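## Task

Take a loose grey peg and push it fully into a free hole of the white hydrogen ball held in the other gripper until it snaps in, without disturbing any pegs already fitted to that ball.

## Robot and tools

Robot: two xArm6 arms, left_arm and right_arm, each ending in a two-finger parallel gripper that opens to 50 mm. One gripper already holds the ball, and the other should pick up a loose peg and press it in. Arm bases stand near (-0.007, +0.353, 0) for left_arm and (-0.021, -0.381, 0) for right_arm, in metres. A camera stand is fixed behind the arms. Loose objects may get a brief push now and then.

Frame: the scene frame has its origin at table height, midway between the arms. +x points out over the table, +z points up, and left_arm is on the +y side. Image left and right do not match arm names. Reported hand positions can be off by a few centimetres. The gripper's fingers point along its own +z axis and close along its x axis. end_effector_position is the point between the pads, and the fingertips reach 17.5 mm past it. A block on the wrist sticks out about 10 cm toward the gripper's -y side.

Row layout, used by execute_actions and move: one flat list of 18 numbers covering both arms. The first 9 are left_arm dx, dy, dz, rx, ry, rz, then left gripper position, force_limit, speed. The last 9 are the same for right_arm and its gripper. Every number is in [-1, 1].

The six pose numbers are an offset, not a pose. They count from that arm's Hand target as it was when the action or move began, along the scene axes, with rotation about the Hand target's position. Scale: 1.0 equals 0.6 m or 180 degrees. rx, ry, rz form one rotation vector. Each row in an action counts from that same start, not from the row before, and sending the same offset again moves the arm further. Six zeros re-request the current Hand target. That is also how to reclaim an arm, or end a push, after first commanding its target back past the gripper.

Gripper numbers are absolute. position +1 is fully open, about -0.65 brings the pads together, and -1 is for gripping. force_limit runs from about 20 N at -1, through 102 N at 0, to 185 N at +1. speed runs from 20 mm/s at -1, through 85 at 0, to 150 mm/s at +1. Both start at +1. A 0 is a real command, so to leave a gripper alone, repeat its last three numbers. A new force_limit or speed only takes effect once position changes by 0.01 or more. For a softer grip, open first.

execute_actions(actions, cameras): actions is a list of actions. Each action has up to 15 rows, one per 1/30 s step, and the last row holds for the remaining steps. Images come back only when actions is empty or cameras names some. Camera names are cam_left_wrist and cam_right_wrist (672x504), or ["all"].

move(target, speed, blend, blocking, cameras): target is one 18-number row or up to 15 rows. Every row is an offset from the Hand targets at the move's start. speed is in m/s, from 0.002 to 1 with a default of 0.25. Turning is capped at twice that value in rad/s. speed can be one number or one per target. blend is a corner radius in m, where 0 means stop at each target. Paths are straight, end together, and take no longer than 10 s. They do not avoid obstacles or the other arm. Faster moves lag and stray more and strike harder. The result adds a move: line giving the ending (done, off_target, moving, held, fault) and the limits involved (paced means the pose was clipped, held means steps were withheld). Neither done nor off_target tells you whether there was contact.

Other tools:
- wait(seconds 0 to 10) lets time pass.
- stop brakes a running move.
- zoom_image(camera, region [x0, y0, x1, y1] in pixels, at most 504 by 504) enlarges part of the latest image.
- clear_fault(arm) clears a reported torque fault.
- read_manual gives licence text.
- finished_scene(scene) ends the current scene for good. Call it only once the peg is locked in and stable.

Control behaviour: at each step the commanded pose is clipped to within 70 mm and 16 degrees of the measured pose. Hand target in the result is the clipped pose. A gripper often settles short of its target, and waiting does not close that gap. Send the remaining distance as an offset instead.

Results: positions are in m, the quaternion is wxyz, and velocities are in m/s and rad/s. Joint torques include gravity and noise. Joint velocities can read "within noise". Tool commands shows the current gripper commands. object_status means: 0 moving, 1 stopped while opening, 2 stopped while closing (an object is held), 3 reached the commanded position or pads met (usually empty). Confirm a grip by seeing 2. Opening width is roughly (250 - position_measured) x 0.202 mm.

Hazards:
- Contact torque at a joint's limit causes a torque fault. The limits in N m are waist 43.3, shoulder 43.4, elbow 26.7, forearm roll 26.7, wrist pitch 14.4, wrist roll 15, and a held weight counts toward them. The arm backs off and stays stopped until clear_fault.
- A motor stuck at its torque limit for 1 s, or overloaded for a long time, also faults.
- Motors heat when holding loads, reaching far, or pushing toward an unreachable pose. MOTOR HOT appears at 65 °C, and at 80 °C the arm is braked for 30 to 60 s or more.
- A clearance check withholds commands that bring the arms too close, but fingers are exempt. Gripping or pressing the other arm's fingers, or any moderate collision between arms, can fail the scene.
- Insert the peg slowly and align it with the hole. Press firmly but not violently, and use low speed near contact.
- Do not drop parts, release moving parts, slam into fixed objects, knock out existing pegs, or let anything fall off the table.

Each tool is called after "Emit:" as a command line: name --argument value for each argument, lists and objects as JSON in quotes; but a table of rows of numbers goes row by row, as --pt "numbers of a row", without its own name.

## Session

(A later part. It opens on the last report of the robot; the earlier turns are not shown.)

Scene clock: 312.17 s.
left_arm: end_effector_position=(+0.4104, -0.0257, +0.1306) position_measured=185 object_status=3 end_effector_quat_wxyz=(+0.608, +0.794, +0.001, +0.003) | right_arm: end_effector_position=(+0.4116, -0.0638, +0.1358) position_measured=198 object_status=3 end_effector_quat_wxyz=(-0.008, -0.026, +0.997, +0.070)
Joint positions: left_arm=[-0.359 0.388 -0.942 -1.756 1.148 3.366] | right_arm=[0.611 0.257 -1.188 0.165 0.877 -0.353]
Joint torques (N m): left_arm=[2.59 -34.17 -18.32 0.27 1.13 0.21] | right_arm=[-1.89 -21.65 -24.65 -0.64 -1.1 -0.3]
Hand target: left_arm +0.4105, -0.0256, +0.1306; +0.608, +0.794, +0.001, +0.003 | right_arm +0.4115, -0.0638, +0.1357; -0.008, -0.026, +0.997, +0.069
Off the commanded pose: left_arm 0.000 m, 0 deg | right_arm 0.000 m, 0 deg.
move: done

Emit:
move --pt "0 0 0 0 0 0 -0.388235 1 1 0.0043 -0.075 -0.0045 0 0 0 -0.3 0.3 -1" --pt "0 0 0 0 0 0 -0.388235 1 1 0.0043 -0.075 0.13 0 0 0 -0.3 0.3 -1" --pt "0 0 0 0 0 0 -0.388235 1 1 -0.0015 0.0147 0.1388 -0.0444 -0.002 -0.0294 -0.3 0.3 -1" --speed '[0.06,0.2,0.2]' --blend '[0.005,0.015,0]' --cameras '["cam_right_wrist"]'

Emit:
zoom_image --camera "cam_right_wrist" --region '[322, 205, 382, 275]'

Scene clock: 316.80 s.
left_arm: end_effector_position=(+0.4105, -0.0256, +0.1306) position_measured=185 object_status=3 end_effector_quat_wxyz=(+0.608, +0.794, +0.001, +0.003) | right_arm: end_effector_position=(+0.4106, -0.0550, +0.2190) position_measured=198 object_status=3 end_effector_quat_wxyz=(-0.004, +0.021, +1.000, +0.000)
Joint positions: left_arm=[-0.359 0.388 -0.942 -1.756 1.147 3.366] | right_arm=[0.669 0.24 -1.432 0.005 1.198 -0.102]
Joint torques (N m): left_arm=[2.67 -36.65 -18.32 0.22 1.06 0.19] | right_arm=[2.05 -21.7 -27.94 -0.65 -0.97 0.68]
Hand target: left_arm +0.4105, -0.0256, +0.1306; +0.608, +0.794, +0.001, +0.003 | right_arm +0.4106, -0.0550, +0.2190; -0.004, +0.021, +1.000, +0.000
Off the commanded pose: left_arm 0.000 m, 0 deg | right_arm 0.000 m, 0 deg.
move: done
Images, in order (width x height): cam_right_wrist 672x504.

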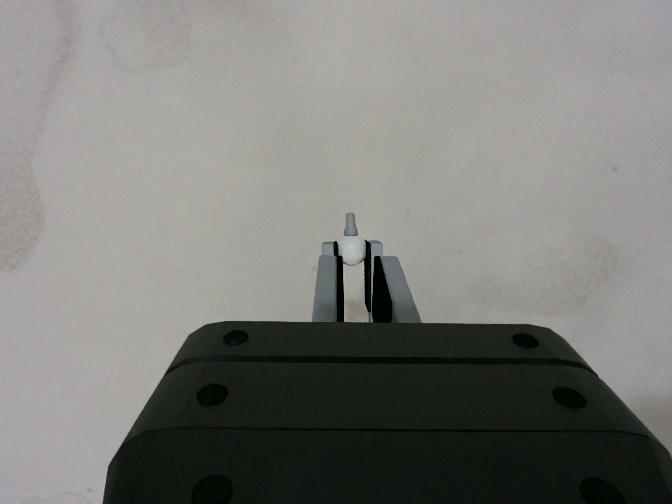

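Scaled by 7.200.

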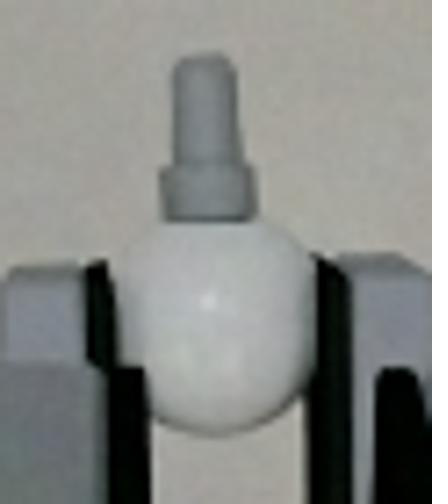

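Emit:
zoom_image --camera "cam_right_wrist" --region '[336, 222, 366, 246]'

Scaled by 16.800.

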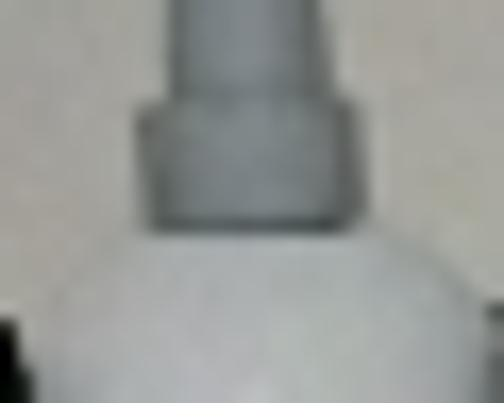

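Emit:
finished_scene --scene 2

The scene is finished: the task was done.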